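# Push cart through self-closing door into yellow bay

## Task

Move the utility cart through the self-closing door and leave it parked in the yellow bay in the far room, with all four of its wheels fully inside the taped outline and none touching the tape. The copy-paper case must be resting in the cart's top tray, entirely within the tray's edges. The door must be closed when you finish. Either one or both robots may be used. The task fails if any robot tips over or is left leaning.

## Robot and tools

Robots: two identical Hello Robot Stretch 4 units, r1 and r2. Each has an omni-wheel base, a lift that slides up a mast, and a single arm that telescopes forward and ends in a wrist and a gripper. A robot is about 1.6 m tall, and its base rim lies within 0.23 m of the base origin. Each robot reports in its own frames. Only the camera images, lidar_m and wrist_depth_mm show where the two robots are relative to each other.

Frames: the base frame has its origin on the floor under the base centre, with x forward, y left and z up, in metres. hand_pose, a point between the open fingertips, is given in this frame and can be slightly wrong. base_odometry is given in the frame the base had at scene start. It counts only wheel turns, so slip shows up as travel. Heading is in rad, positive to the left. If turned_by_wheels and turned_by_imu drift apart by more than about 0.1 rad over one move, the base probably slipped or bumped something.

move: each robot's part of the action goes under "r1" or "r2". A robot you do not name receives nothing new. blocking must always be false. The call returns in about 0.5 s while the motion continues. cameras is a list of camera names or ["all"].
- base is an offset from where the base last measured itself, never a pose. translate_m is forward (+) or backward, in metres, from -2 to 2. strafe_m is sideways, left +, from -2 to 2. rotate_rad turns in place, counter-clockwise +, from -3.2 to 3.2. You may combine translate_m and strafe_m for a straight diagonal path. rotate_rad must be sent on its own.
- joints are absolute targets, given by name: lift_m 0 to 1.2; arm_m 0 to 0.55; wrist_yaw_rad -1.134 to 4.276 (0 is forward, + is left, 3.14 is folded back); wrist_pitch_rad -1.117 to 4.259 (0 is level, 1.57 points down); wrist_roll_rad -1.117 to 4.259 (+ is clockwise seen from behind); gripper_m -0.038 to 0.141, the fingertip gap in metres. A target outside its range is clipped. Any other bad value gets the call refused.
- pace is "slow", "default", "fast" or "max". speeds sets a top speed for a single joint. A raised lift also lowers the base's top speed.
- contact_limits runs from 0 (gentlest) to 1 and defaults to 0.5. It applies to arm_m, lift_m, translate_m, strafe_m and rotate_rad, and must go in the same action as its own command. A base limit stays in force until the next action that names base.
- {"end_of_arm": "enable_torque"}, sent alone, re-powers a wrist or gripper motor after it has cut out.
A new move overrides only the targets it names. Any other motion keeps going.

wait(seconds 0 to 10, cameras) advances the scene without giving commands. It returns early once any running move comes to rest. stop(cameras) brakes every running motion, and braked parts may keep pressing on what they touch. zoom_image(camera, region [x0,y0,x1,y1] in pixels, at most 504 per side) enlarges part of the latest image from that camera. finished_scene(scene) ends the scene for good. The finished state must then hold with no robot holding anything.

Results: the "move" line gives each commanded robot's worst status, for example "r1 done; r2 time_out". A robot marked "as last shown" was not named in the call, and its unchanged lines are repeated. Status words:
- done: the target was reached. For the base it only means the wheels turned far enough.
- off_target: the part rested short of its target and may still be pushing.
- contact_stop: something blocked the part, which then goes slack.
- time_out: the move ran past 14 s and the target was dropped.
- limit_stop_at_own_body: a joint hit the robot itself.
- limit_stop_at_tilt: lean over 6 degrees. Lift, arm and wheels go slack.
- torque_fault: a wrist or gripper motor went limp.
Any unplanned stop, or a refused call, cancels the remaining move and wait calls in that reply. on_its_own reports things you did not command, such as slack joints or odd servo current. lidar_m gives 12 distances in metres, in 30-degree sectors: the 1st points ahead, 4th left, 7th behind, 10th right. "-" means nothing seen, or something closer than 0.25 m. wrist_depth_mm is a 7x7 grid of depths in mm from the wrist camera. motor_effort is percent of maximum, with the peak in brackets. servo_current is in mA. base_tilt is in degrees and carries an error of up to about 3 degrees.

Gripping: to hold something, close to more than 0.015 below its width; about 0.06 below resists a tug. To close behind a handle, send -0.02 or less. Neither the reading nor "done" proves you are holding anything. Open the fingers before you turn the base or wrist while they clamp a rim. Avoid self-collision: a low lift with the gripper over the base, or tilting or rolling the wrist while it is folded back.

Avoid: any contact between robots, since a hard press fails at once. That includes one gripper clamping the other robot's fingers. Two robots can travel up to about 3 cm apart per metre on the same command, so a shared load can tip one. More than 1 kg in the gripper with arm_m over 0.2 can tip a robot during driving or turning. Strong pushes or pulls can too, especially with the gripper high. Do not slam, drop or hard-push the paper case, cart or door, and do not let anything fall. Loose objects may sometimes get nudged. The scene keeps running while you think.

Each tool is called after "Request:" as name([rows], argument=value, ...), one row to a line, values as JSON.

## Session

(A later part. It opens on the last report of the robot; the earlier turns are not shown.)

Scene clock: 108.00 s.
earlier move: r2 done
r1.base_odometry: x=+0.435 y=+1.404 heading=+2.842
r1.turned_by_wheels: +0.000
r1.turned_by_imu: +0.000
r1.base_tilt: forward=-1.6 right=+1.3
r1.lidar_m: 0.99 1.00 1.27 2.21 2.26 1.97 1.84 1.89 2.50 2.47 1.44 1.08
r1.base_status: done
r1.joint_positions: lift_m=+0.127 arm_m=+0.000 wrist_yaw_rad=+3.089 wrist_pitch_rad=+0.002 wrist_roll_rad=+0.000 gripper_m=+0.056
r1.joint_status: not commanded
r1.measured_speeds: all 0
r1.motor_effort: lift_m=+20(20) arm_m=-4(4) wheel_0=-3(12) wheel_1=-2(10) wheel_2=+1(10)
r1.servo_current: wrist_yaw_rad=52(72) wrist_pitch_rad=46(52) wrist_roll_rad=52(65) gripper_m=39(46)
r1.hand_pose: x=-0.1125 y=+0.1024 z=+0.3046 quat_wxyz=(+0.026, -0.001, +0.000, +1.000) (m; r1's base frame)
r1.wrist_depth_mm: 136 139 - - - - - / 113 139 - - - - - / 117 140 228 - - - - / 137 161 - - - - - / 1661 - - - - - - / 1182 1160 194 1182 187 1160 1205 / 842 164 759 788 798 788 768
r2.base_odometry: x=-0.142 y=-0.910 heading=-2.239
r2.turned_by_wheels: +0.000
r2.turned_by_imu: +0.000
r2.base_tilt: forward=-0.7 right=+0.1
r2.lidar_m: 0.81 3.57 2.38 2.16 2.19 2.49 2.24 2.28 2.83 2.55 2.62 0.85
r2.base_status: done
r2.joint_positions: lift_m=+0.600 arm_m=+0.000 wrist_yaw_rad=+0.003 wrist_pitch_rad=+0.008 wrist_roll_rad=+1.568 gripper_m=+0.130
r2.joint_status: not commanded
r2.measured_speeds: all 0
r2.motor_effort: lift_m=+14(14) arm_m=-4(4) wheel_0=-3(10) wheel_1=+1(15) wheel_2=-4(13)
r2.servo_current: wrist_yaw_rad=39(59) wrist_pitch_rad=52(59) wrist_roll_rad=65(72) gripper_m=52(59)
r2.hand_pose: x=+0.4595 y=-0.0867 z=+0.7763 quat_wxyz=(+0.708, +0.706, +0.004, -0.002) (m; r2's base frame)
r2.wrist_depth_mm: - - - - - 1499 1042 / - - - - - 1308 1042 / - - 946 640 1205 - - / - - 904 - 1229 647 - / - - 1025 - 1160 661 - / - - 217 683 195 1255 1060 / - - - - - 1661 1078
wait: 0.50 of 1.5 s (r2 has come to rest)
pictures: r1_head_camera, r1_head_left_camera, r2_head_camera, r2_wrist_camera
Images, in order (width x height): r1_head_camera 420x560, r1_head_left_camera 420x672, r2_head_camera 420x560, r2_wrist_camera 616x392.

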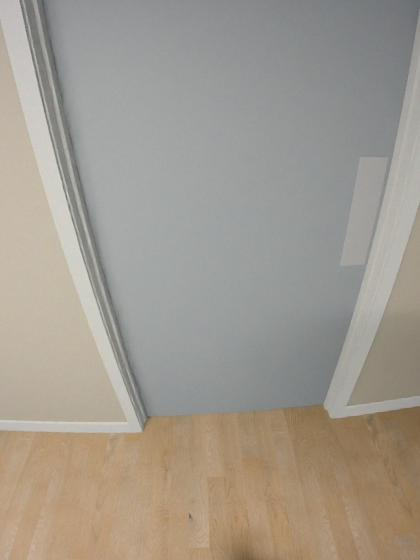

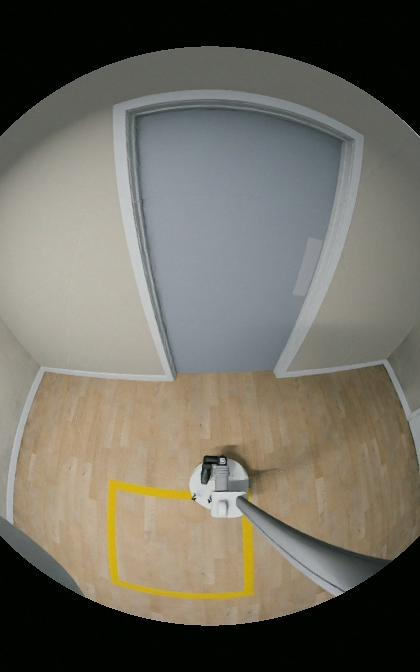

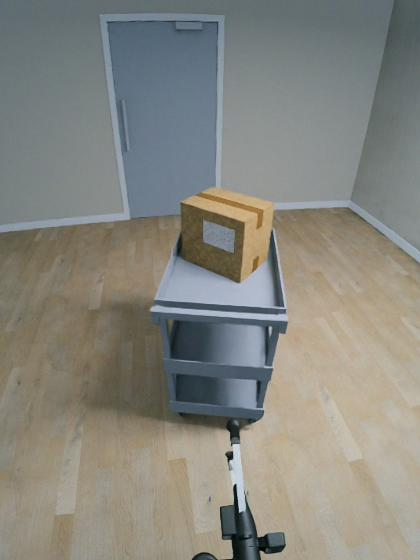

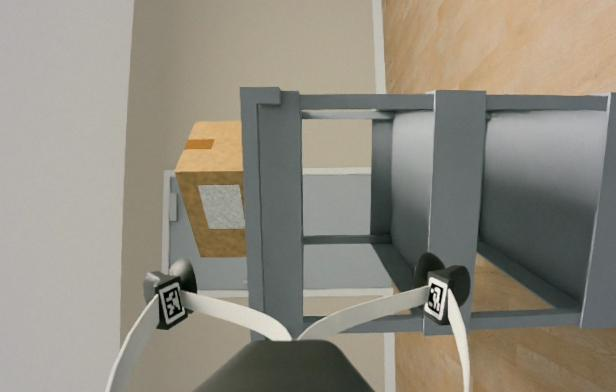

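Request:
move(blocking=false, r1={"base":{"translate_m":0.7,"strafe_m":-0.1}}, r2={"base":{"rotate_rad":-0.12},"joints":{"lift_m":0.685,"gripper_m":0.1},"pace":"fast"})

Request:
wait(seconds=0.5)

Request:
wait(seconds=0.5)

Request:
move(blocking=false, r2={"base":{"strafe_m":0.07,"translate_m":0.12},"pace":"fast"})

Request:
wait(seconds=2)

Request:
wait(seconds=1.5, cameras=["r2_wrist_camera","r2_head_camera"])

Scene clock: 132.53 s.
move: r1 moving; r2 moving
r1.base_odometry: x=+0.406 y=+1.418 heading=+2.842
r1.turned_by_wheels: +0.000
r1.turned_by_imu: +0.000
r1.base_tilt: forward=-1.6 right=+1.3
r1.lidar_m: 0.97 0.98 1.20 2.23 2.33 2.01 1.86 1.95 2.51 2.47 1.38 1.04
r1.base_status: translate_m moving; strafe_m moving
r1.joint_positions: lift_m=+0.127 arm_m=+0.000 wrist_yaw_rad=+3.089 wrist_pitch_rad=+0.002 wrist_roll_rad=+0.000 gripper_m=+0.056
r1.joint_status: not commanded
r1.measured_speeds: translate_m=+0.124 strafe_m=-0.017 rotate_rad=-0.001 lift_m=+0.000 arm_m=+0.000 wrist_yaw_rad=+0.000 wrist_pitch_rad=+0.000 wrist_roll_rad=+0.000
r1.motor_effort: lift_m=+20(20) arm_m=-4(4) wheel_0=+8(9) wheel_1=+4(6) wheel_2=-8(9)
r1.servo_current: wrist_yaw_rad=65(65) wrist_pitch_rad=39(52) wrist_roll_rad=39(52) gripper_m=46(46)
r1.hand_pose: x=-0.1125 y=+0.1024 z=+0.3046 quat_wxyz=(+0.026, -0.001, +0.000, +1.000) (m; r1's base frame)
r1.wrist_depth_mm: 136 138 - - - - - / 113 139 - - - - - / 117 139 226 - - - - / 137 160 287 - - - - / 1661 - 1983 - - - - / 1182 1205 194 1182 187 1182 1229 / 842 707 759 788 788 778 778
r2.base_odometry: x=-0.142 y=-0.910 heading=-2.358
r2.turned_by_wheels: -0.119
r2.turned_by_imu: -0.116
r2.base_tilt: forward=-0.7 right=+0.1
r2.lidar_m: 0.79 0.89 2.49 2.15 2.15 2.54 2.25 2.27 2.63 2.58 2.57 3.02
r2.base_status: rotate_rad moving
r2.joint_positions: lift_m=+0.659 arm_m=+0.000 wrist_yaw_rad=+0.002 wrist_pitch_rad=+0.008 wrist_roll_rad=+1.568 gripper_m=+0.117
r2.joint_status: lift_m moving; gripper_m moving
r2.measured_speeds: translate_m=+0.000 strafe_m=+0.000 rotate_rad=+0.000 lift_m=+0.169 arm_m=+0.000 wrist_yaw_rad=+0.000 wrist_pitch_rad=+0.000 wrist_roll_rad=+0.000
r2.motor_effort: lift_m=+20(24) arm_m=-4(4) wheel_0=+2(9) wheel_1=+2(9) wheel_2=+3(10)
r2.servo_current: wrist_yaw_rad=52(52) wrist_pitch_rad=46(59) wrist_roll_rad=52(59) gripper_m=111(111)
r2.hand_pose: x=+0.4595 y=-0.0868 z=+0.8348 quat_wxyz=(+0.708, +0.706, +0.004, -0.002) (m; r2's base frame)
r2.wrist_depth_mm: - - - - - 1576 1138 / - - - - - 1661 1138 / - - - - - 1661 1138 / - - - 654 - 661 - / - - 917 661 - 668 - / - - 198 661 195 668 - / - - - - - 676 -
pictures: none

Scene clock: 133.03 s.
earlier move: r1 moving; r2 moving
r1.base_odometry: x=+0.320 y=+1.458 heading=+2.842
r1.turned_by_wheels: +0.000
r1.turned_by_imu: +0.000
r1.base_tilt: forward=-1.6 right=+1.3
r1.lidar_m: 0.86 0.87 1.11 2.26 2.30 2.10 1.97 2.05 2.62 2.44 1.27 0.94
r1.base_status: translate_m moving; strafe_m moving
r1.joint_positions: lift_m=+0.127 arm_m=+0.000 wrist_yaw_rad=+3.089 wrist_pitch_rad=+0.002 wrist_roll_rad=+0.000 gripper_m=+0.056
r1.joint_status: not commanded
r1.measured_speeds: translate_m=+0.248 strafe_m=-0.035 rotate_rad=+0.006 lift_m=+0.000 arm_m=+0.000 wrist_yaw_rad=+0.000 wrist_pitch_rad=+0.000 wrist_roll_rad=+0.000
r1.motor_effort: lift_m=+20(20) arm_m=-4(4) wheel_0=+8(11) wheel_1=+4(9) wheel_2=-9(10)
r1.servo_current: wrist_yaw_rad=52(72) wrist_pitch_rad=39(52) wrist_roll_rad=33(52) gripper_m=46(46)
r1.hand_pose: x=-0.1125 y=+0.1024 z=+0.3046 quat_wxyz=(+0.026, -0.001, +0.000, +1.000) (m; r1's base frame)
r1.wrist_depth_mm: 136 139 - - - - - / 112 139 - - - - - / 114 140 268 - - - - / 137 163 - - - - - / 1661 1921 - - - - - / 1182 1205 191 1182 187 1182 1229 / 842 741 750 798 788 778 778
r2.base_odometry: x=-0.142 y=-0.910 heading=-2.358
r2.turned_by_wheels: +0.000
r2.turned_by_imu: +0.000
r2.base_tilt: forward=-0.7 right=+0.1
r2.lidar_m: 0.81 0.86 2.55 2.16 2.17 2.60 2.27 2.25 2.66 2.56 2.57 3.03
r2.base_status: done
r2.joint_positions: lift_m=+0.685 arm_m=+0.000 wrist_yaw_rad=+0.002 wrist_pitch_rad=+0.008 wrist_roll_rad=+1.568 gripper_m=+0.100
r2.joint_status: lift_m moving; gripper_m moving
r2.measured_speeds: all 0
r2.motor_effort: lift_m=+19(24) arm_m=-4(4) wheel_0=+4(9) wheel_1=+2(9) wheel_2=+3(10)
r2.servo_current: wrist_yaw_rad=59(59) wrist_pitch_rad=46(59) wrist_roll_rad=46(59) gripper_m=39(111)
r2.hand_pose: x=+0.4595 y=-0.0868 z=+0.8608 quat_wxyz=(+0.708, +0.706, +0.004, -0.002) (m; r2's base frame)
r2.wrist_depth_mm: - - - - - 1661 1160 / - - - - - 1708 1160 / - - - - - 1756 1182 / - - - 904 - 661 - / - - 946 661 - 661 - / - - 193 668 194 - - / - - - - - - 1255
wait: 0.50 s; no rest
pictures: none

Scene clock: 133.27 s.
earlier move: r1 moving; r2 done
r1.base_odometry: x=+0.261 y=+1.487 heading=+2.842
r1.turned_by_wheels: +0.000
r1.turned_by_imu: +0.000
r1.base_tilt: forward=-1.6 right=+1.3
r1.lidar_m: 0.82 0.85 1.00 2.26 2.32 2.16 2.04 2.10 2.54 2.45 1.17 0.86
r1.base_status: translate_m moving; strafe_m moving
r1.joint_positions: lift_m=+0.127 arm_m=+0.000 wrist_yaw_rad=+3.089 wrist_pitch_rad=+0.002 wrist_roll_rad=+0.000 gripper_m=+0.056
r1.joint_status: not commanded
r1.measured_speeds: translate_m=+0.299 strafe_m=-0.042 rotate_rad=+0.004 lift_m=+0.000 arm_m=+0.000 wrist_yaw_rad=+0.000 wrist_pitch_rad=+0.000 wrist_roll_rad=+0.000
r1.motor_effort: lift_m=+20(20) arm_m=-4(4) wheel_0=+7(11) wheel_1=+4(9) wheel_2=-8(10)
r1.servo_current: wrist_yaw_rad=52(72) wrist_pitch_rad=39(52) wrist_roll_rad=46(59) gripper_m=39(46)
r1.hand_pose: x=-0.1125 y=+0.1024 z=+0.3046 quat_wxyz=(+0.026, -0.001, +0.000, +1.000) (m; r1's base frame)
r1.wrist_depth_mm: 136 139 - - - - - / 112 139 - - - - - / 116 140 273 - - - - / 137 162 - - - - - / 1708 - - - - - - / 1205 1182 192 1182 187 1138 1229 / 854 741 759 809 798 778 820
r2.base_odometry: x=-0.142 y=-0.910 heading=-2.358
r2.turned_by_wheels: +0.000
r2.turned_by_imu: +0.000
r2.base_tilt: forward=-0.7 right=+0.1
r2.lidar_m: 0.82 0.87 2.52 2.14 2.15 2.57 2.25 2.26 2.67 2.56 2.58 3.01
r2.base_status: done
r2.joint_positions: lift_m=+0.685 arm_m=+0.000 wrist_yaw_rad=+0.002 wrist_pitch_rad=+0.008 wrist_roll_rad=+1.568 gripper_m=+0.100
r2.joint_status: all done
r2.measured_speeds: all 0
r2.motor_effort: lift_m=+21(24) arm_m=-4(4) wheel_0=+4(9) wheel_1=+2(9) wheel_2=+3(10)
r2.servo_current: wrist_yaw_rad=39(59) wrist_pitch_rad=46(59) wrist_roll_rad=46(59) gripper_m=52(111)
r2.hand_pose: x=+0.4595 y=-0.0868 z=+0.8608 quat_wxyz=(+0.708, +0.706, +0.004, -0.002) (m; r2's base frame)
r2.wrist_depth_mm: - - - - - 1661 1182 / - - - - - 1708 1182 / - - - - - 1708 1205 / - - - 904 - 661 - / - - 931 661 - 668 - / - - 193 661 193 - - / - - - - - - 1255
wait: 0.23 of 0.5 s (r2 has come to rest)
pictures: none

Scene clock: 133.77 s.
earlier move: r1 moving
move: r2 moving
r1.base_odometry: x=+0.125 y=+1.551 heading=+2.842
r1.turned_by_wheels: +0.000
r1.turned_by_imu: +0.000
r1.base_tilt: forward=-1.6 right=+1.2
r1.lidar_m: 0.67 0.70 0.78 1.96 2.36 2.32 2.18 2.26 2.55 2.40 0.94 0.72
r1.base_status: translate_m moving; strafe_m moving
r1.joint_positions: lift_m=+0.127 arm_m=+0.000 wrist_yaw_rad=+3.089 wrist_pitch_rad=+0.002 wrist_roll_rad=+0.000 gripper_m=+0.056
r1.joint_status: not commanded
r1.measured_speeds: translate_m=+0.298 strafe_m=-0.042 rotate_rad=+0.003 lift_m=+0.000 arm_m=+0.000 wrist_yaw_rad=+0.000 wrist_pitch_rad=+0.000 wrist_roll_rad=+0.000
r1.motor_effort: lift_m=+20(20) arm_m=-4(4) wheel_0=+5(7) wheel_1=+5(6) wheel_2=-5(6)
r1.servo_current: wrist_yaw_rad=52(59) wrist_pitch_rad=52(52) wrist_roll_rad=59(59) gripper_m=39(46)
r1.hand_pose: x=-0.1125 y=+0.1024 z=+0.3046 quat_wxyz=(+0.026, -0.001, +0.000, +1.000) (m; r1's base frame)
r1.wrist_depth_mm: 136 138 - - - - - / 112 139 - - - - - / 117 139 271 - - - - / 137 163 - - - - - / 1983 - - - - - - / 1160 1182 194 1182 187 1138 1229 / 842 750 750 809 798 768 820
r2.base_odometry: x=-0.157 y=-0.963 heading=-2.359
r2.turned_by_wheels: +0.000
r2.turned_by_imu: +0.000
r2.base_tilt: forward=-0.7 right=+0.1
r2.lidar_m: 0.77 0.85 2.50 2.16 2.14 2.52 2.31 2.29 2.72 2.58 2.59 0.83
r2.base_status: translate_m moving; strafe_m moving
r2.joint_positions: lift_m=+0.685 arm_m=+0.000 wrist_yaw_rad=+0.002 wrist_pitch_rad=+0.008 wrist_roll_rad=+1.568 gripper_m=+0.100
r2.joint_status: not commanded
r2.measured_speeds: translate_m=+0.183 strafe_m=+0.106 rotate_rad=+0.001 lift_m=+0.000 arm_m=+0.000 wrist_yaw_rad=+0.000 wrist_pitch_rad=+0.000 wrist_roll_rad=+0.000
r2.motor_effort: lift_m=+21(21) arm_m=-4(4) wheel_0=-4(6) wheel_1=+13(13) wheel_2=-14(15)
r2.servo_current: wrist_yaw_rad=46(52) wrist_pitch_rad=52(52) wrist_roll_rad=46(52) gripper_m=52(52)
r2.hand_pose: x=+0.4595 y=-0.0868 z=+0.8608 quat_wxyz=(+0.708, +0.706, +0.004, -0.002) (m; r2's base frame)
r2.wrist_depth_mm: - - - - - 1708 1160 / - - - - - 1661 1182 / - - - - - 1576 1118 / - - 1008 621 - 621 - / - - 891 627 - 627 - / - - 193 621 193 627 - / - - - - - - 1182
pictures: none

Scene clock: 134.70 s.
earlier move: r1 moving; r2 done
r1.base_odometry: x=-0.117 y=+1.665 heading=+2.842
r1.turned_by_wheels: +0.000
r1.turned_by_imu: +0.000
r1.base_tilt: forward=-1.5 right=+1.3
r1.lidar_m: 0.41 0.43 0.59 1.14 2.41 2.60 2.44 2.52 2.51 1.86 0.59 0.44
r1.base_status: translate_m moving; strafe_m moving
r1.joint_positions: lift_m=+0.127 arm_m=+0.000 wrist_yaw_rad=+3.089 wrist_pitch_rad=+0.002 wrist_roll_rad=+0.000 gripper_m=+0.056
r1.joint_status: not commanded
r1.measured_speeds: translate_m=+0.222 strafe_m=-0.030 rotate_rad=+0.003 lift_m=+0.000 arm_m=+0.000 wrist_yaw_rad=+0.000 wrist_pitch_rad=+0.000 wrist_roll_rad=+0.000
r1.motor_effort: lift_m=+20(20) arm_m=-4(4) wheel_0=+5(9) wheel_1=+1(7) wheel_2=-1(6)
r1.servo_current: wrist_yaw_rad=52(65) wrist_pitch_rad=39(52) wrist_roll_rad=33(59) gripper_m=39(46)
r1.hand_pose: x=-0.1125 y=+0.1024 z=+0.3046 quat_wxyz=(+0.026, -0.001, +0.000, +1.000) (m; r1's base frame)
r1.wrist_depth_mm: 136 139 - - - - - / 113 139 - - - - - / 117 139 270 - - - - / 137 163 - - - - - / 1921 - - - - - - / 1160 1205 192 1182 188 1160 1229 / 854 750 707 142 732 732 778
r2.base_odometry: x=-0.178 y=-1.045 heading=-2.359
r2.turned_by_wheels: +0.000
r2.turned_by_imu: +0.000
r2.base_tilt: forward=-0.6 right=+0.0
r2.lidar_m: 0.70 3.34 2.48 2.14 2.10 2.48 2.40 2.39 2.80 2.60 2.62 0.72
r2.base_status: done
r2.joint_positions: lift_m=+0.685 arm_m=+0.000 wrist_yaw_rad=+0.002 wrist_pitch_rad=+0.008 wrist_roll_rad=+1.568 gripper_m=+0.100
r2.joint_status: not commanded
r2.measured_speeds: all 0
r2.motor_effort: lift_m=+21(21) arm_m=-4(4) wheel_0=-2(6) wheel_1=+1(14) wheel_2=-1(15)
r2.servo_current: wrist_yaw_rad=46(59) wrist_pitch_rad=52(59) wrist_roll_rad=46(65) gripper_m=52(59)
r2.hand_pose: x=+0.4595 y=-0.0868 z=+0.8608 quat_wxyz=(+0.708, +0.706, +0.004, -0.002) (m; r2's base frame)
r2.wrist_depth_mm: - - - - - 1661 1182 / - - - - - 1708 1182 / - - - 535 - - 539 / - - 798 539 - - 544 / - - 842 549 - 554 549 / - - 193 549 193 549 554 / - - - - - - 559
wait: 0.93 of 2 s (r2 has come to rest)
pictures: none

Scene clock: 135.87 s.
earlier move: r1 done
r1.base_odometry: x=-0.205 y=+1.707 heading=+2.842
r1.turned_by_wheels: +0.000
r1.turned_by_imu: +0.000
r1.base_tilt: forward=-1.6 right=+1.3
r1.lidar_m: 0.31 0.33 0.45 0.84 2.42 2.70 2.54 2.62 2.47 1.40 0.53 0.35
r1.base_status: done
r1.joint_positions: lift_m=+0.127 arm_m=+0.000 wrist_yaw_rad=+3.089 wrist_pitch_rad=+0.002 wrist_roll_rad=+0.000 gripper_m=+0.056
r1.joint_status: not commanded
r1.measured_speeds: all 0
r1.motor_effort: lift_m=+20(20) arm_m=-4(4) wheel_0=+1(9) wheel_1=+1(7) wheel_2=-1(6)
r1.servo_current: wrist_yaw_rad=33(65) wrist_pitch_rad=46(52) wrist_roll_rad=33(65) gripper_m=39(46)
r1.hand_pose: x=-0.1125 y=+0.1024 z=+0.3046 quat_wxyz=(+0.026, -0.001, +0.000, +1.000) (m; r1's base frame)
r1.wrist_depth_mm: 136 139 - - - - - / 113 139 - - - - - / 117 140 273 - - - - / 137 162 - - - - - / 1921 - - - - - - / 1182 1160 191 1182 187 1255 1255 / 842 750 741 143 750 778 820
r2.base_odometry: x=-0.178 y=-1.045 heading=-2.359
r2.turned_by_wheels: +0.000
r2.turned_by_imu: +0.000
r2.base_tilt: forward=-0.7 right=+0.1
r2.lidar_m: 0.70 3.33 2.47 2.14 2.12 2.53 2.39 2.40 2.80 2.62 2.61 0.74
r2.base_status: done
r2.joint_positions: lift_m=+0.685 arm_m=+0.000 wrist_yaw_rad=+0.002 wrist_pitch_rad=+0.008 wrist_roll_rad=+1.568 gripper_m=+0.100
r2.joint_status: not commanded
r2.measured_speeds: all 0
r2.motor_effort: lift_m=+21(21) arm_m=-4(4) wheel_0=-2(6) wheel_1=+1(14) wheel_2=-1(15)
r2.servo_current: wrist_yaw_rad=52(59) wrist_pitch_rad=46(59) wrist_roll_rad=52(65) gripper_m=52(59)
r2.hand_pose: x=+0.4595 y=-0.0868 z=+0.8608 quat_wxyz=(+0.708, +0.706, +0.004, -0.002) (m; r2's base frame)
r2.wrist_depth_mm: - - - - - 1708 1182 / - - - - - 1708 1182 / - - - 535 - - 535 / - - 809 544 - - 544 / - - 831 544 - 544 549 / - - 193 549 193 549 549 / - - - - - - 554
wait: 1.17 of 1.5 s (r1 has come to rest)
pictures: r2_head_camera, r2_wrist_camera
Images, in order (width x height): r2_head_camera 420x560, r2_wrist_camera 616x392.

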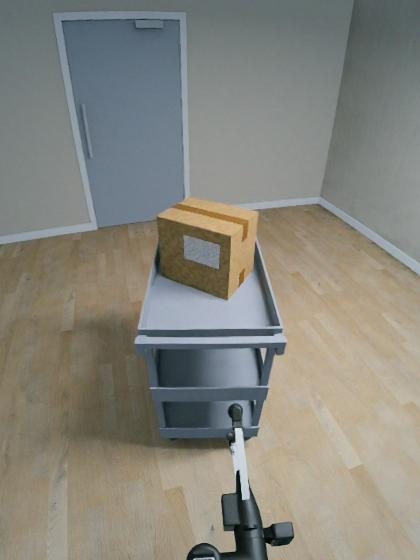

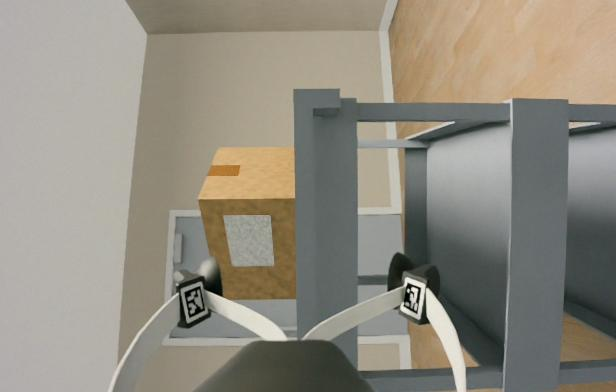

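Request:
move(blocking=false, r1={"base":{"translate_m":1.0},"pace":"slow","contact_limits":{"translate_m":0.8}}, r2={"base":{"translate_m":0.3},"contact_limits":{"translate_m":0.2}})

Request:
wait(seconds=3, cameras=["r2_wrist_camera","r2_head_camera","r1_head_left_camera"])

Scene clock: 153.83 s.
move: r1 moving; r2 moving
r1.base_odometry: x=-0.216 y=+1.710 heading=+2.842
r1.turned_by_wheels: +0.000
r1.turned_by_imu: +0.000
r1.base_tilt: forward=-1.6 right=+1.2
r1.lidar_m: 0.30 0.31 0.44 0.78 2.43 2.69 2.56 2.63 2.46 1.32 0.50 0.33
r1.base_status: translate_m moving
r1.joint_positions: lift_m=+0.127 arm_m=+0.000 wrist_yaw_rad=+3.089 wrist_pitch_rad=+0.002 wrist_roll_rad=+0.000 gripper_m=+0.056
r1.joint_status: not commanded
r1.measured_speeds: translate_m=+0.048 strafe_m=+0.000 rotate_rad=-0.001 lift_m=+0.000 arm_m=+0.000 wrist_yaw_rad=+0.000 wrist_pitch_rad=+0.000 wrist_roll_rad=+0.000
r1.motor_effort: lift_m=+20(20) arm_m=-4(4) wheel_0=+8(8) wheel_1=+3(5) wheel_2=-6(6)
r1.servo_current: wrist_yaw_rad=39(59) wrist_pitch_rad=39(52) wrist_roll_rad=52(59) gripper_m=39(46)
r1.contact_limits: translate_m 0.8
r1.hand_pose: x=-0.1125 y=+0.1024 z=+0.3046 quat_wxyz=(+0.026, -0.001, +0.000, +1.000) (m; r1's base frame)
r1.wrist_depth_mm: 136 138 - - - - - / 113 139 - - - - - / 117 140 272 - - - - / 137 162 - - - - - / 1921 - - - - - - / 1160 1182 192 1205 187 1281 1255 / 854 759 741 143 741 778 820
r2.base_odometry: x=-0.200 y=-1.066 heading=-2.358
r2.turned_by_wheels: +0.000
r2.turned_by_imu: +0.001
r2.base_tilt: forward=-0.7 right=+0.1
r2.lidar_m: 0.67 3.32 2.50 2.14 2.14 2.53 2.42 2.43 2.84 2.59 2.60 0.73
r2.base_status: translate_m moving
r2.joint_positions: lift_m=+0.685 arm_m=+0.000 wrist_yaw_rad=+0.002 wrist_pitch_rad=+0.008 wrist_roll_rad=+1.568 gripper_m=+0.100
r2.joint_status: not commanded
r2.measured_speeds: translate_m=+0.120 strafe_m=+0.000 rotate_rad=+0.005 lift_m=+0.000 arm_m=+0.000 wrist_yaw_rad=+0.000 wrist_pitch_rad=+0.000 wrist_roll_rad=+0.000
r2.motor_effort: lift_m=+21(21) arm_m=-4(4) wheel_0=+7(10) wheel_1=+7(9) wheel_2=-13(13)
r2.servo_current: wrist_yaw_rad=46(46) wrist_pitch_rad=46(52) wrist_roll_rad=39(59) gripper_m=52(59)
r2.contact_limits: translate_m 0.2
r2.hand_pose: x=+0.4595 y=-0.0868 z=+0.8608 quat_wxyz=(+0.708, +0.706, +0.004, -0.002) (m; r2's base frame)
r2.wrist_depth_mm: - - - - - 1708 1160 / - - - - - 1708 1138 / - - - 508 1078 - 512 / - - 778 512 1098 - 517 / - - 798 517 1078 - 521 / - - 192 517 192 - 525 / - - - - - 1863 525
pictures: none

Scene clock: 155.83 s.
earlier move: r1 moving; r2 done
r1.base_odometry: x=-0.395 y=+1.765 heading=+2.843
r1.turned_by_wheels: +0.001
r1.turned_by_imu: +0.006
r1.base_tilt: forward=-1.6 right=+1.3
r1.lidar_m: 0.26 0.25 0.25 0.48 2.44 2.89 2.75 2.81 2.46 0.46 0.36 0.25
r1.base_status: translate_m moving
r1.joint_positions: lift_m=+0.127 arm_m=+0.000 wrist_yaw_rad=+3.096 wrist_pitch_rad=+0.002 wrist_roll_rad=+0.000 gripper_m=+0.056
r1.joint_status: not commanded
r1.measured_speeds: translate_m=+0.099 strafe_m=+0.000 rotate_rad=-0.004 lift_m=+0.000 arm_m=-0.003 wrist_yaw_rad=+0.041 wrist_pitch_rad=+0.000 wrist_roll_rad=+0.000
r1.motor_effort: lift_m=+20(20) arm_m=+6(6) wheel_0=+18(28) wheel_1=+14(19) wheel_2=-19(23)
r1.servo_current: wrist_yaw_rad=65(65) wrist_pitch_rad=46(52) wrist_roll_rad=39(78) gripper_m=46(46)
r1.contact_limits: translate_m 0.8
r1.hand_pose: x=-0.1133 y=+0.1006 z=+0.3046 quat_wxyz=(+0.023, -0.001, +0.000, +1.000) (m; r1's base frame)
r1.wrist_depth_mm: - 136 - - - - - / - 136 - - - - - / 106 137 189 - - - - / 122 137 286 - - - - / 1708 1863 - - - - - / 1182 1205 193 1336 187 1281 1138 / 831 759 759 788 798 778 820
r2.base_odometry: x=-0.391 y=-1.256 heading=-2.359
r2.turned_by_wheels: +0.000
r2.turned_by_imu: +0.000
r2.base_tilt: forward=-0.7 right=+0.1
r2.lidar_m: 0.39 0.43 2.55 2.22 2.22 2.59 2.67 2.69 2.93 2.52 2.53 0.45
r2.base_status: done
r2.joint_positions: lift_m=+0.685 arm_m=+0.000 wrist_yaw_rad=+0.002 wrist_pitch_rad=+0.008 wrist_roll_rad=+1.568 gripper_m=+0.100
r2.joint_status: not commanded
r2.measured_speeds: all 0
r2.motor_effort: lift_m=+21(21) arm_m=-4(4) wheel_0=+2(10) wheel_1=+2(9) wheel_2=-4(14)
r2.servo_current: wrist_yaw_rad=46(59) wrist_pitch_rad=46(59) wrist_roll_rad=52(59) gripper_m=46(65)
r2.contact_limits: translate_m 0.2
r2.hand_pose: x=+0.4595 y=-0.0868 z=+0.8608 quat_wxyz=(+0.708, +0.706, +0.004, -0.002) (m; r2's base frame)
r2.wrist_depth_mm: - - - 179 238 243 243 / - - - 180 238 1708 1118 / - - 609 182 241 831 - / - - 480 182 242 854 - / - - 496 184 244 854 - / - - 195 186 193 - - / - - - - - - -
wait: 2.00 of 3 s (r2 has come to rest)
pictures: r1_head_left_camera, r2_head_camera, r2_wrist_camera
Images, in order (width x height): r1_head_left_camera 420x672, r2_head_camera 420x560, r2_wrist_camera 616x392.

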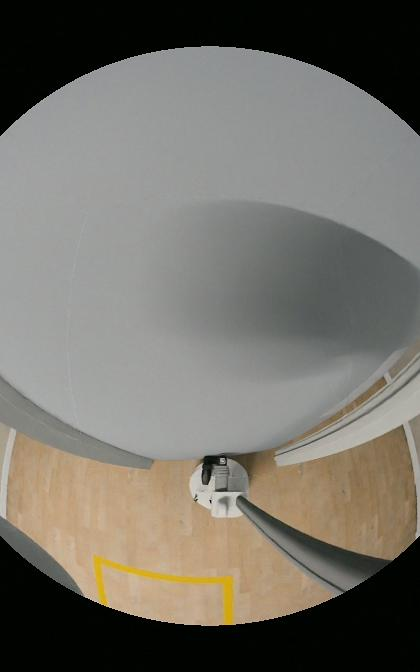

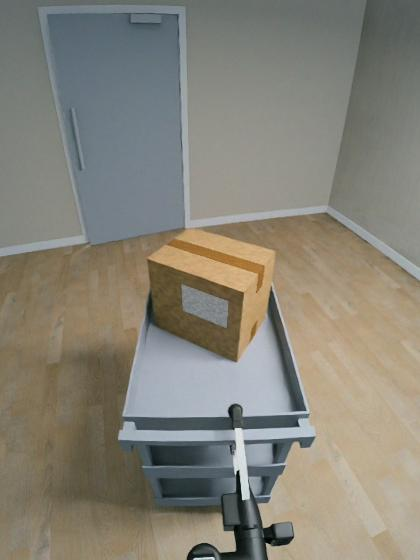

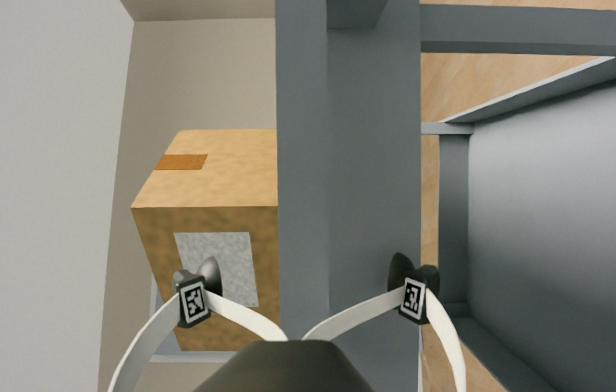

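Request:
move(blocking=false, r2={"joints":{"gripper_m":-0.03}})

Request:
wait(seconds=4, cameras=["r2_wrist_camera","r2_head_camera","r1_head_left_camera"])

Scene clock: 162.40 s.
earlier move: r1 moving
move: r2 moving
r1.base_odometry: x=-1.023 y=+1.959 heading=+2.842
r1.turned_by_wheels: +0.000
r1.turned_by_imu: +0.005
r1.base_tilt: forward=-1.6 right=+1.3
r1.lidar_m: 0.29 0.25 - 0.25 0.29 0.75 3.44 0.65 0.62 1.46 2.35 3.12
r1.base_status: translate_m moving
r1.joint_positions: lift_m=+0.127 arm_m=+0.000 wrist_yaw_rad=+3.092 wrist_pitch_rad=+0.002 wrist_roll_rad=+0.000 gripper_m=+0.056
r1.joint_status: not commanded
r1.measured_speeds: translate_m=+0.100 strafe_m=+0.000 rotate_rad=-0.001 lift_m=+0.000 arm_m=+0.000 wrist_yaw_rad=+0.000 wrist_pitch_rad=+0.000 wrist_roll_rad=+0.000
r1.motor_effort: lift_m=+20(20) arm_m=+5(5) wheel_0=+7(7) wheel_1=+12(13) wheel_2=-10(10)
r1.servo_current: wrist_yaw_rad=72(72) wrist_pitch_rad=46(46) wrist_roll_rad=52(65) gripper_m=46(46)
r1.contact_limits: translate_m 0.8
r1.hand_pose: x=-0.1129 y=+0.1016 z=+0.3046 quat_wxyz=(+0.025, -0.001, +0.000, +1.000) (m; r1's base frame)
r1.wrist_depth_mm: - 137 - - - - 477 / - 137 - - - - 492 / 109 137 202 - - - 500 / 124 138 - - - - 504 / 1661 - - - - - 504 / 1182 1205 194 1182 188 1182 492 / 854 750 750 809 788 768 484
r2.base_odometry: x=-0.391 y=-1.256 heading=-2.359
r2.turned_by_wheels: +0.000
r2.turned_by_imu: +0.001
r2.base_tilt: forward=-0.7 right=+0.1
r2.lidar_m: 0.42 0.44 2.56 2.21 2.19 2.61 2.68 2.68 2.91 2.54 2.52 0.44
r2.base_status: not commanded
r2.joint_positions: lift_m=+0.685 arm_m=+0.000 wrist_yaw_rad=+0.002 wrist_pitch_rad=+0.008 wrist_roll_rad=+1.568 gripper_m=+0.083
r2.joint_status: gripper_m moving
r2.measured_speeds: all 0
r2.motor_effort: lift_m=+21(21) arm_m=-4(4) wheel_0=+2(3) wheel_1=+3(3) wheel_2=-3(4)
r2.servo_current: wrist_yaw_rad=39(52) wrist_pitch_rad=52(52) wrist_roll_rad=52(65) gripper_m=91(117)
r2.contact_limits: translate_m 0.2
r2.hand_pose: x=+0.4595 y=-0.0868 z=+0.8608 quat_wxyz=(+0.708, +0.706, +0.004, -0.002) (m; r2's base frame)
r2.wrist_depth_mm: - - - 179 237 244 243 / - - - 180 238 1708 1118 / - - 615 181 241 820 - / - - 480 183 243 842 - / - - 488 185 245 866 - / - - 196 186 190 - - / - - - - - - -
pictures: none

Scene clock: 163.90 s.
earlier move: r1 moving; r2 done
r1.base_odometry: x=-1.151 y=+1.999 heading=+2.842
r1.turned_by_wheels: +0.000
r1.turned_by_imu: +0.000
r1.base_tilt: forward=-1.6 right=+1.3
r1.lidar_m: 1.44 0.25 - 0.25 0.25 0.63 3.58 0.69 0.81 1.92 2.35 3.12
r1.base_status: translate_m moving
r1.joint_positions: lift_m=+0.127 arm_m=+0.000 wrist_yaw_rad=+3.092 wrist_pitch_rad=+0.002 wrist_roll_rad=+0.000 gripper_m=+0.056
r1.joint_status: not commanded
r1.measured_speeds: translate_m=+0.045 strafe_m=+0.000 rotate_rad=-0.003 lift_m=+0.000 arm_m=+0.000 wrist_yaw_rad=+0.000 wrist_pitch_rad=+0.000 wrist_roll_rad=+0.000
r1.motor_effort: lift_m=+20(20) arm_m=+5(5) wheel_0=+3(7) wheel_1=+10(13) wheel_2=-4(10)
r1.servo_current: wrist_yaw_rad=39(72) wrist_pitch_rad=46(52) wrist_roll_rad=46(72) gripper_m=39(52)
r1.contact_limits: translate_m 0.8
r1.hand_pose: x=-0.1129 y=+0.1016 z=+0.3046 quat_wxyz=(+0.025, -0.001, +0.000, +1.000) (m; r1's base frame)
r1.wrist_depth_mm: - 136 - - - - 355 / - 137 - - - - 320 / 109 137 202 - - - 370 / 124 138 - - - - 373 / 1661 - - - - 1863 373 / 1182 1182 194 1205 187 1060 366 / 842 750 759 809 788 521 364
r2.base_odometry: x=-0.391 y=-1.256 heading=-2.358
r2.turned_by_wheels: +0.000
r2.turned_by_imu: +0.000
r2.base_tilt: forward=-0.7 right=+0.0
r2.lidar_m: 0.41 0.42 2.56 2.22 2.22 2.64 2.67 2.69 2.93 2.54 2.53 0.43
r2.base_status: not commanded
r2.joint_positions: lift_m=+0.685 arm_m=+0.000 wrist_yaw_rad=+0.002 wrist_pitch_rad=+0.008 wrist_roll_rad=+1.568 gripper_m=-0.029
r2.joint_status: all done
r2.measured_speeds: all 0
r2.motor_effort: lift_m=+21(21) arm_m=-4(4) wheel_0=+2(3) wheel_1=+2(3) wheel_2=-2(4)
r2.servo_current: wrist_yaw_rad=52(65) wrist_pitch_rad=59(59) wrist_roll_rad=52(65) gripper_m=111(273)
r2.contact_limits: translate_m 0.2
r2.hand_pose: x=+0.4595 y=-0.0868 z=+0.8608 quat_wxyz=(+0.708, +0.706, +0.004, -0.002) (m; r2's base frame)
r2.wrist_depth_mm: - - - 164 223 229 236 / - - - 166 224 1661 1098 / - - 591 168 228 831 - / - - 469 229 229 854 - / - - 492 171 231 842 - / - - 185 172 178 - - / - - - - 236 - -
wait: 1.50 of 4 s (r2 has come to rest)
pictures: r1_head_left_camera, r2_head_camera, r2_wrist_camera
Images, in order (width x height): r1_head_left_camera 420x672, r2_head_camera 420x560, r2_wrist_camera 616x392.

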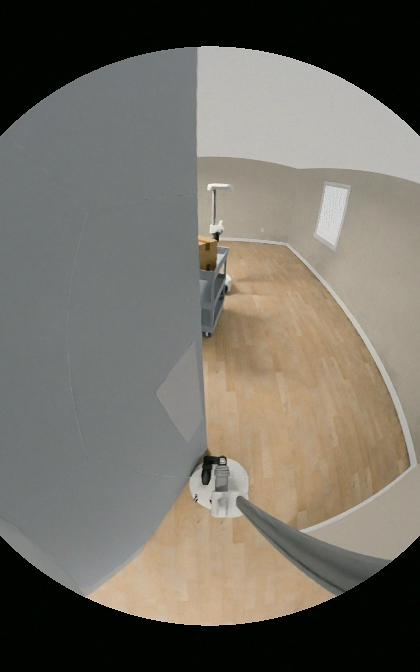

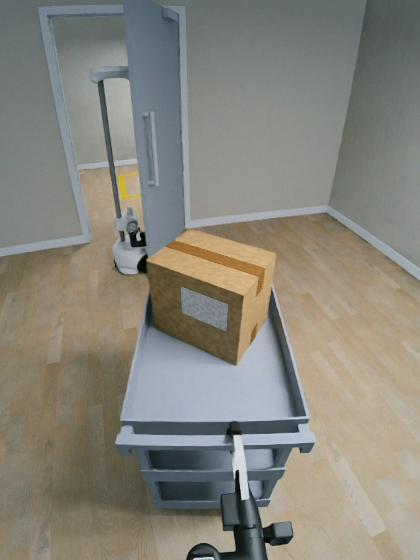

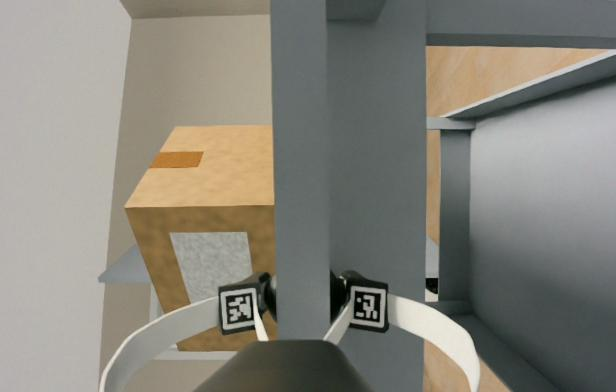

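Request:
move(blocking=false, r1={"base":{"strafe_m":0.85,"translate_m":0.1},"pace":"slow","contact_limits":{"strafe_m":0.7,"translate_m":0.7}}, r2={"base":{"strafe_m":-0.19},"pace":"slow"})

Request:
wait(seconds=3, cameras=["r2_wrist_camera","r2_head_camera","r1_head_left_camera"])

r1: "contact_limits": strafe_m and translate_m are given together and make one move, which takes one limit: state it under one of them only
Scene clock: 187.87 s.
earlier move: r1 done
r1.base_odometry: x=-1.160 y=+2.001 heading=+2.842
r1.turned_by_wheels: +0.000
r1.turned_by_imu: +0.000
r1.base_tilt: forward=-1.6 right=+1.3
r1.lidar_m: 1.44 0.25 - 0.25 0.25 0.59 3.60 0.71 0.82 1.98 2.34 3.13
r1.base_status: done
r1.joint_positions: lift_m=+0.127 arm_m=+0.000 wrist_yaw_rad=+3.092 wrist_pitch_rad=+0.002 wrist_roll_rad=+0.000 gripper_m=+0.056
r1.joint_status: not commanded
r1.measured_speeds: all 0
r1.motor_effort: lift_m=+20(20) arm_m=+5(5) wheel_0=+2(7) wheel_1=+10(13) wheel_2=-4(10)
r1.servo_current: wrist_yaw_rad=52(72) wrist_pitch_rad=39(52) wrist_roll_rad=65(72) gripper_m=39(52)
r1.contact_limits: translate_m 0.8
r1.hand_pose: x=-0.1129 y=+0.1016 z=+0.3046 quat_wxyz=(+0.025, -0.001, +0.000, +1.000) (m; r1's base frame)
r1.wrist_depth_mm: - 136 - - - - 347 / - 137 - - - - 353 / 109 138 201 - - - 362 / 124 138 - - - - 364 / 1708 - - - - 1863 364 / 1182 1205 194 1182 187 1060 359 / 854 750 759 798 820 504 353
r2.base_odometry: x=-0.391 y=-1.256 heading=-2.358
r2.turned_by_wheels: +0.000
r2.turned_by_imu: +0.000
r2.base_tilt: forward=-0.7 right=+0.1
r2.lidar_m: 0.41 0.41 2.56 2.22 2.22 2.58 2.69 2.70 2.94 2.53 2.54 0.41
r2.base_status: not commanded
r2.joint_positions: lift_m=+0.685 arm_m=+0.000 wrist_yaw_rad=+0.002 wrist_pitch_rad=+0.008 wrist_roll_rad=+1.568 gripper_m=-0.029
r2.joint_status: all done
r2.measured_speeds: all 0
r2.motor_effort: lift_m=+21(21) arm_m=-4(4) wheel_0=+2(3) wheel_1=+2(3) wheel_2=-2(4)
r2.servo_current: wrist_yaw_rad=46(65) wrist_pitch_rad=46(59) wrist_roll_rad=52(65) gripper_m=111(273)
r2.contact_limits: translate_m 0.2
r2.hand_pose: x=+0.4595 y=-0.0868 z=+0.8608 quat_wxyz=(+0.708, +0.706, +0.004, -0.002) (m; r2's base frame)
r2.wrist_depth_mm: - - - 164 222 229 237 / - - - 165 225 1661 1118 / - - 591 168 227 831 - / - - 466 228 229 831 - / - - 492 172 231 831 - / - - 185 173 178 - - / - - - - 236 - -
pictures: none

not run: a call was refused earlier in this reply.

Request:
move(blocking=false, r1={"base":{"strafe_m":0.85,"translate_m":0.1},"pace":"slow","contact_limits":{"strafe_m":0.7}}, r2={"base":{"strafe_m":-0.19},"pace":"slow"})

Request:
wait(seconds=4, cameras=["r2_wrist_camera","r2_head_camera","r1_head_left_camera"])

Scene clock: 191.63 s.
move: r1 moving; r2 moving
r1.base_odometry: x=-1.166 y=+1.989 heading=+2.842
r1.turned_by_wheels: +0.000
r1.turned_by_imu: -0.001
r1.base_tilt: forward=-1.6 right=+1.3
r1.lidar_m: 1.44 0.25 - 0.25 0.25 0.55 3.57 0.72 0.82 1.97 2.37 3.11
r1.base_status: translate_m moving; strafe_m moving
r1.joint_positions: lift_m=+0.127 arm_m=+0.000 wrist_yaw_rad=+3.092 wrist_pitch_rad=+0.002 wrist_roll_rad=+0.000 gripper_m=+0.056
r1.joint_status: not commanded
r1.measured_speeds: translate_m=+0.006 strafe_m=+0.052 rotate_rad=+0.003 lift_m=+0.000 arm_m=+0.000 wrist_yaw_rad=+0.000 wrist_pitch_rad=+0.000 wrist_roll_rad=+0.000
r1.motor_effort: lift_m=+20(20) arm_m=+5(5) wheel_0=-12(17) wheel_1=+13(13) wheel_2=-5(6)
r1.servo_current: wrist_yaw_rad=59(59) wrist_pitch_rad=46(46) wrist_roll_rad=39(65) gripper_m=39(46)
r1.contact_limits: strafe_m 0.7
r1.hand_pose: x=-0.1129 y=+0.1016 z=+0.3046 quat_wxyz=(+0.025, -0.001, +0.000, +1.000) (m; r1's base frame)
r1.wrist_depth_mm: - 137 - - - - 329 / - 137 - - - - 336 / 109 137 202 - - - 340 / 124 138 - - - - 343 / 1708 - - - - 1863 303 / 1182 1205 193 1205 186 1182 338 / 854 741 759 798 788 462 332
r2.base_odometry: x=-0.401 y=-1.246 heading=-2.358
r2.turned_by_wheels: +0.000
r2.turned_by_imu: +0.001
r2.base_tilt: forward=-0.7 right=+0.0
r2.lidar_m: 0.38 0.40 2.59 2.23 2.21 2.62 2.67 2.68 2.93 2.53 2.52 0.42
r2.base_status: strafe_m moving
r2.joint_positions: lift_m=+0.685 arm_m=+0.000 wrist_yaw_rad=+0.004 wrist_pitch_rad=+0.008 wrist_roll_rad=+1.568 gripper_m=-0.029
r2.joint_status: not commanded
r2.measured_speeds: translate_m=+0.001 strafe_m=-0.056 rotate_rad=-0.003 lift_m=+0.000 arm_m=+0.000 wrist_yaw_rad=+0.000 wrist_pitch_rad=+0.000 wrist_roll_rad=+0.000
r2.motor_effort: lift_m=+21(21) arm_m=-4(4) wheel_0=+11(11) wheel_1=-8(8) wheel_2=-1(3)
r2.servo_current: wrist_yaw_rad=46(52) wrist_pitch_rad=59(59) wrist_roll_rad=39(59) gripper_m=111(117)
r2.hand_pose: x=+0.4597 y=-0.0862 z=+0.8608 quat_wxyz=(+0.708, +0.706, +0.004, -0.001) (m; r2's base frame)
r2.wrist_depth_mm: - - - 163 223 229 229 / - - - 165 224 1708 1118 / - - 597 167 226 820 - / - - 469 227 228 831 - / - - 484 170 229 842 - / - - 184 171 179 - - / - - 621 - 235 - -
pictures: none

Scene clock: 194.17 s.
earlier move: r1 moving; r2 done
r1.base_odometry: x=-1.264 y=+1.766 heading=+2.842
r1.turned_by_wheels: +0.000
r1.turned_by_imu: +0.000
r1.base_tilt: forward=-1.6 right=+1.3
r1.lidar_m: 1.47 0.27 0.25 - 0.25 0.30 3.63 1.04 0.93 2.08 2.62 3.43
r1.base_status: translate_m moving; strafe_m moving
r1.joint_positions: lift_m=+0.127 arm_m=+0.000 wrist_yaw_rad=+3.092 wrist_pitch_rad=+0.002 wrist_roll_rad=+0.000 gripper_m=+0.056
r1.joint_status: not commanded
r1.measured_speeds: translate_m=+0.012 strafe_m=+0.099 rotate_rad=+0.003 lift_m=+0.000 arm_m=+0.000 wrist_yaw_rad=+0.000 wrist_pitch_rad=+0.000 wrist_roll_rad=+0.000
r1.motor_effort: lift_m=+20(20) arm_m=+5(5) wheel_0=-14(17) wheel_1=+9(15) wheel_2=-2(7)
r1.servo_current: wrist_yaw_rad=26(65) wrist_pitch_rad=52(52) wrist_roll_rad=39(65) gripper_m=46(46)
r1.contact_limits: strafe_m 0.7
r1.hand_pose: x=-0.1129 y=+0.1016 z=+0.3046 quat_wxyz=(+0.025, -0.001, +0.000, +1.000) (m; r1's base frame)
r1.wrist_depth_mm: - 137 - - 535 260 171 / - 137 - - 544 244 172 / 109 137 202 - 549 246 173 / 124 138 - - 549 247 174 / 1708 - - - 554 245 175 / 1182 1205 195 1205 187 245 174 / 866 750 759 798 413 209 173
r2.base_odometry: x=-0.525 y=-1.122 heading=-2.358
r2.turned_by_wheels: +0.000
r2.turned_by_imu: +0.001
r2.base_tilt: forward=-0.7 right=+0.1
r2.lidar_m: 0.35 0.35 2.74 2.40 2.40 2.81 2.64 2.64 2.73 2.35 2.36 0.46
r2.base_status: done
r2.joint_positions: lift_m=+0.685 arm_m=+0.000 wrist_yaw_rad=+0.004 wrist_pitch_rad=+0.008 wrist_roll_rad=+1.568 gripper_m=-0.029
r2.joint_status: not commanded
r2.measured_speeds: all 0
r2.motor_effort: lift_m=+21(21) arm_m=-4(4) wheel_0=+6(15) wheel_1=-3(9) wheel_2=+0(3)
r2.servo_current: wrist_yaw_rad=46(59) wrist_pitch_rad=52(59) wrist_roll_rad=52(65) gripper_m=104(117)
r2.hand_pose: x=+0.4597 y=-0.0862 z=+0.8608 quat_wxyz=(+0.708, +0.706, +0.004, -0.001) (m; r2's base frame)
r2.wrist_depth_mm: - - - 205 - 1618 1138 / - - - 198 265 274 276 / - - - 189 252 1661 1098 / - - - 182 243 831 - / - - 504 176 235 820 - / - 462 186 170 179 - - / - - 480 - 221 - -
wait: 2.53 of 4 s (r2 has come to rest)
pictures: r1_head_left_camera, r2_head_camera, r2_wrist_camera
Images, in order (width x height): r1_head_left_camera 420x672, r2_head_camera 420x560, r2_wrist_camera 616x392.

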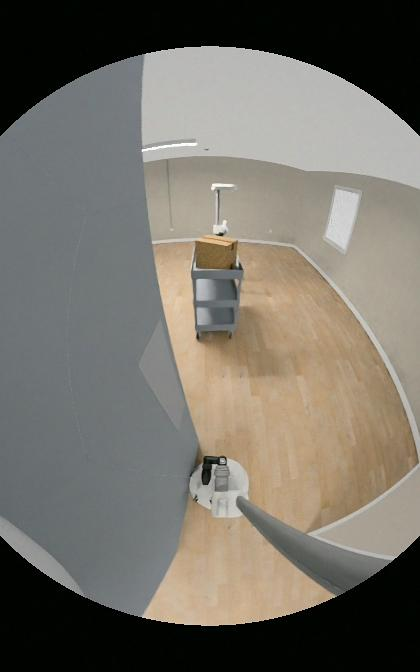

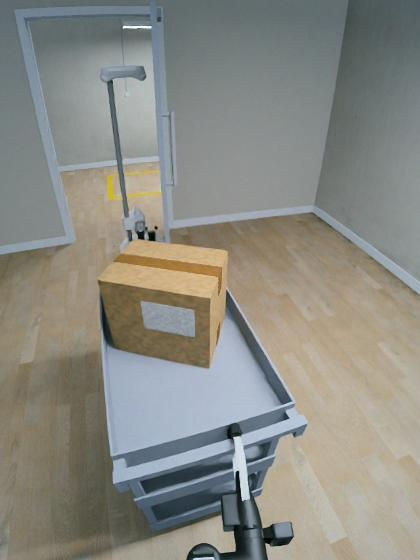

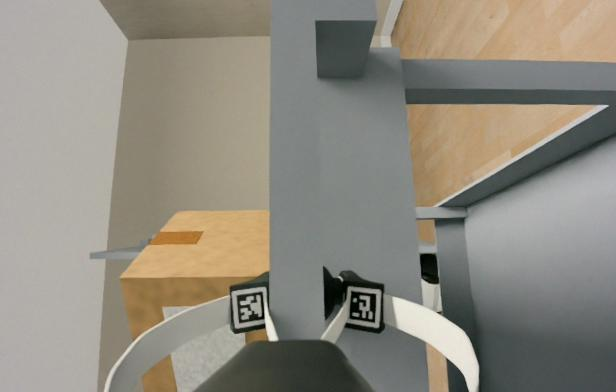

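Request:
move(blocking=false, r2={"base":{"strafe_m":-0.18},"pace":"slow"})

Request:
wait(seconds=4)

Request:
move(blocking=false, r2={"base":{"rotate_rad":0.38},"pace":"slow"})

Request:
wait(seconds=3, cameras=["r2_wrist_camera","r2_head_camera","r1_head_left_camera"])

Scene clock: 202.20 s.
earlier move: r1 contact_stop
move: r2 moving
r1.base_odometry: x=-1.362 y=+1.545 heading=+2.855
r1.turned_by_wheels: +0.014
r1.turned_by_imu: +0.010
r1.base_tilt: forward=-1.6 right=+1.3
r1.lidar_m: 1.42 0.37 0.25 - 0.26 0.25 0.44 3.72 1.12 2.29 2.83 3.74
r1.base_status: translate_m contact_stop (by the wheels' count: +0.058 of +0.100); strafe_m contact_stop (by the wheels' count: +0.496 of +0.850)
r1.joint_positions: lift_m=+0.127 arm_m=+0.000 wrist_yaw_rad=+3.092 wrist_pitch_rad=+0.002 wrist_roll_rad=+0.000 gripper_m=+0.056
r1.joint_status: not commanded
r1.measured_speeds: all 0
r1.on_its_own: the wheels are slack since a contact_stop
r1.motor_effort: lift_m=+20(20) arm_m=+4(4) wheel_0=+0(1) wheel_1=+0(0) wheel_2=+0(0)
r1.servo_current: wrist_yaw_rad=52(59) wrist_pitch_rad=39(52) wrist_roll_rad=46(59) gripper_m=46(46)
r1.contact_limits: strafe_m 0.7
r1.hand_pose: x=-0.1128 y=+0.1016 z=+0.3046 quat_wxyz=(+0.025, -0.001, +0.000, +1.000) (m; r1's base frame)
r1.wrist_depth_mm: 135 138 - 430 273 197 - / 108 138 - 436 293 191 - / 112 139 246 439 277 192 157 / 134 151 - 442 277 193 156 / 1983 - - 452 278 193 157 / 1205 1182 194 449 190 193 163 / 842 750 750 143 264 177 -
r2.base_odometry: x=-0.535 y=-1.111 heading=-2.358
r2.turned_by_wheels: +0.000
r2.turned_by_imu: +0.001
r2.base_tilt: forward=-0.7 right=+0.0
r2.lidar_m: 0.36 0.33 2.77 2.40 2.40 2.81 2.62 2.63 2.70 2.33 2.35 0.45
r2.base_status: strafe_m moving
r2.joint_positions: lift_m=+0.685 arm_m=+0.000 wrist_yaw_rad=+0.004 wrist_pitch_rad=+0.008 wrist_roll_rad=+1.568 gripper_m=-0.029
r2.joint_status: not commanded
r2.measured_speeds: translate_m=+0.000 strafe_m=-0.056 rotate_rad=+0.002 lift_m=+0.000 arm_m=+0.000 wrist_yaw_rad=+0.000 wrist_pitch_rad=+0.000 wrist_roll_rad=+0.000
r2.motor_effort: lift_m=+21(21) arm_m=-4(4) wheel_0=+7(13) wheel_1=-7(9) wheel_2=+0(2)
r2.servo_current: wrist_yaw_rad=52(59) wrist_pitch_rad=52(52) wrist_roll_rad=46(52) gripper_m=98(104)
r2.hand_pose: x=+0.4597 y=-0.0862 z=+0.8608 quat_wxyz=(+0.708, +0.706, +0.004, -0.001) (m; r2's base frame)
r2.wrist_depth_mm: - - - 210 - 1618 1138 / - - - 200 268 277 277 / - - - 190 254 1661 1160 / - - - 183 244 1708 - / - - 517 177 236 831 - / - 459 185 170 179 - - / - - 473 - 220 - -
pictures: none

not run: a stop that you did not command came earlier in this reply.

not run: a stop that you did not command came earlier in this reply.

not run: a stop that you did not command came earlier in this reply.

Request:
wait(seconds=2, cameras=["r2_wrist_camera","r2_head_camera","r1_head_left_camera","r1_head_right_camera"])

Request:
move(blocking=false, r2={"base":{"rotate_rad":0.38},"pace":"slow"})

Request:
zoom_image(camera="r2_head_camera", region=[0, 0, 300, 300])

Scene clock: 208.20 s.
earlier move: r2 done
r1.base_odometry: x=-1.362 y=+1.545 heading=+2.855
r1.turned_by_wheels: +0.000
r1.turned_by_imu: +0.000
r1.base_tilt: forward=-1.6 right=+1.3
r1.lidar_m: 1.45 0.39 0.25 - 0.25 0.25 0.45 3.74 1.12 2.29 2.81 3.74
r1.base_status: translate_m contact_stop (by the wheels' count: +0.058 of +0.100); strafe_m contact_stop (by the wheels' count: +0.496 of +0.850)
r1.joint_positions: lift_m=+0.127 arm_m=+0.000 wrist_yaw_rad=+3.092 wrist_pitch_rad=+0.002 wrist_roll_rad=+0.000 gripper_m=+0.056
r1.joint_status: not commanded
r1.measured_speeds: all 0
r1.on_its_own: the wheels are slack since a contact_stop
r1.motor_effort: lift_m=+20(20) arm_m=+4(5) wheel_0=-1(1) wheel_1=+0(0) wheel_2=+0(0)
r1.servo_current: wrist_yaw_rad=52(65) wrist_pitch_rad=46(52) wrist_roll_rad=52(72) gripper_m=46(46)
r1.contact_limits: strafe_m 0.7
r1.hand_pose: x=-0.1128 y=+0.1016 z=+0.3046 quat_wxyz=(+0.025, -0.001, +0.000, +1.000) (m; r1's base frame)
r1.wrist_depth_mm: 136 138 - 433 273 198 - / 108 138 - 436 291 191 - / 112 139 246 439 277 191 157 / 134 151 - 442 277 192 156 / 1921 - - 449 278 193 157 / 1205 1205 193 449 190 193 164 / 866 759 768 143 264 177 -
r2.base_odometry: x=-0.651 y=-0.994 heading=-2.358
r2.turned_by_wheels: +0.000
r2.turned_by_imu: +0.001
r2.base_tilt: forward=-0.7 right=+0.1
r2.lidar_m: 0.30 0.25 2.96 2.58 2.56 2.97 2.57 2.59 2.49 2.17 2.17 0.47
r2.base_status: done
r2.joint_positions: lift_m=+0.685 arm_m=+0.000 wrist_yaw_rad=+0.004 wrist_pitch_rad=+0.008 wrist_roll_rad=+1.569 gripper_m=-0.029
r2.joint_status: not commanded
r2.measured_speeds: all 0
r2.motor_effort: lift_m=+21(21) arm_m=-4(4) wheel_0=+5(13) wheel_1=-3(9) wheel_2=+0(2)
r2.servo_current: wrist_yaw_rad=46(65) wrist_pitch_rad=52(59) wrist_roll_rad=52(65) gripper_m=98(104)
r2.hand_pose: x=+0.4597 y=-0.0863 z=+0.8608 quat_wxyz=(+0.708, +0.706, +0.004, -0.001) (m; r2's base frame)
r2.wrist_depth_mm: - - - - - 1618 1160 / - - - 249 - 1661 1160 / - - - 278 301 310 314 / - - - 256 268 1661 500 / - - - 182 243 1708 - / - - 186 167 179 - - / - 424 418 - 211 - -
wait: 0.00 of 2 s (r2 has come to rest)
pictures: r1_head_left_camera, r1_head_right_camera, r2_head_camera, r2_wrist_camera
Images, in order (width x height): r1_head_left_camera 420x672, r1_head_right_camera 420x672, r2_head_camera 420x560, r2_wrist_camera 616x392.

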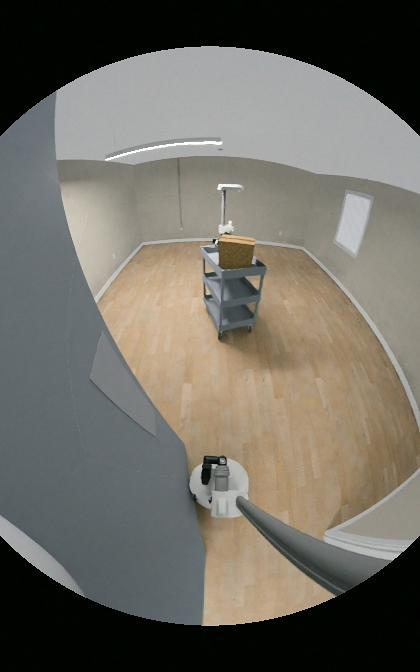

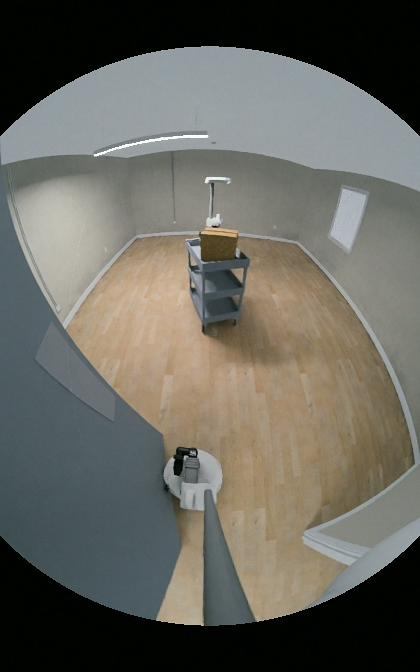

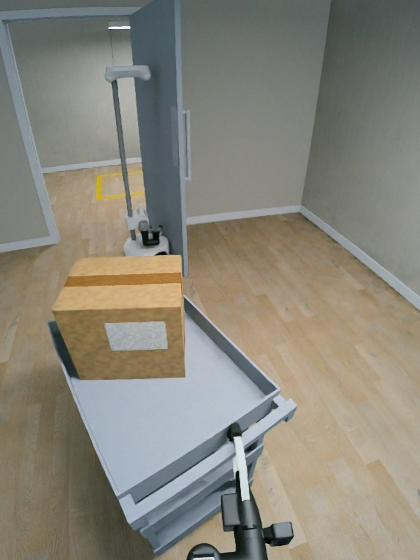

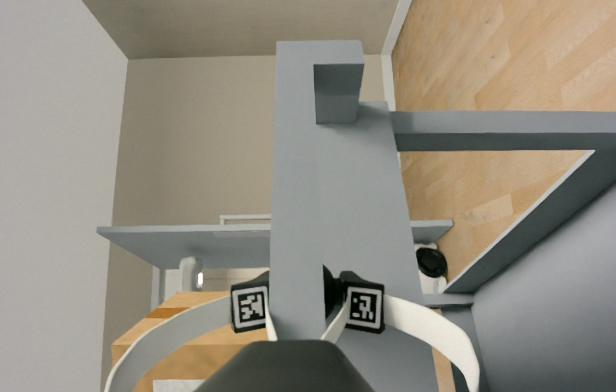

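Scene clock: 208.70 s.
move: r2 moving
r1: as last shown
r1.lidar_m: 1.46 0.40 0.25 - 0.25 0.25 0.45 3.76 1.09 2.31 2.80 3.75
r1.on_its_own: the wheels are slack since a contact_stop
r1.motor_effort: lift_m=+20(20) arm_m=+4(4) wheel_0=+0(0) wheel_1=+0(0) wheel_2=+0(0)
r1.servo_current: wrist_yaw_rad=52(65) wrist_pitch_rad=39(52) wrist_roll_rad=46(65) gripper_m=39(46)
r1.contact_limits: strafe_m 0.7
r1.wrist_depth_mm: 136 138 - 433 274 198 - / 108 138 - 436 293 191 - / 112 138 245 436 277 192 157 / 134 150 - 442 278 192 157 / 1983 - - 445 278 193 158 / 1205 1229 193 449 190 193 163 / 866 750 750 143 264 177 -
r2.base_odometry: x=-0.651 y=-0.994 heading=-2.235
r2.turned_by_wheels: +0.123
r2.turned_by_imu: +0.119
r2.base_tilt: forward=-0.7 right=+0.0
r2.lidar_m: 0.31 0.30 2.82 2.58 2.60 2.79 2.58 2.63 2.34 2.16 2.20 0.47
r2.base_status: rotate_rad moving
r2.joint_positions: lift_m=+0.685 arm_m=+0.000 wrist_yaw_rad=-0.015 wrist_pitch_rad=+0.008 wrist_roll_rad=+1.569 gripper_m=-0.029
r2.joint_status: not commanded
r2.measured_speeds: translate_m=+0.000 strafe_m=+0.001 rotate_rad=+0.486 lift_m=+0.000 arm_m=+0.000 wrist_yaw_rad=-0.015 wrist_pitch_rad=+0.000 wrist_roll_rad=+0.000
r2.motor_effort: lift_m=+21(21) arm_m=-2(4) wheel_0=-14(17) wheel_1=-8(9) wheel_2=-19(19)
r2.servo_current: wrist_yaw_rad=85(91) wrist_pitch_rad=52(59) wrist_roll_rad=46(59) gripper_m=91(98)
r2.hand_pose: x=+0.4579 y=-0.0918 z=+0.8608 quat_wxyz=(+0.708, +0.706, -0.003, -0.008) (m; r2's base frame)
r2.wrist_depth_mm: - - - 245 - 1618 1160 / - - - 248 303 1430 1098 / - - - 267 281 1499 1118 / - - - 193 260 1708 521 / - - - 178 236 759 - / - - 186 164 179 - - / - 430 427 - 211 - -
pictures: none

Scaled by 1.680 from the camera's 420x560 image, which has a finer 1200x1600 frame.
This view is cut from an older image: the scene may have changed since it was taken.

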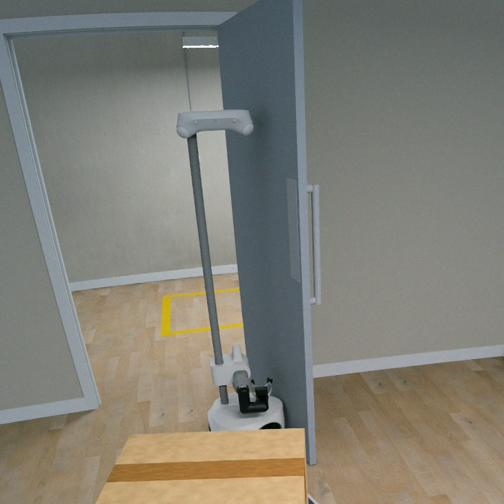

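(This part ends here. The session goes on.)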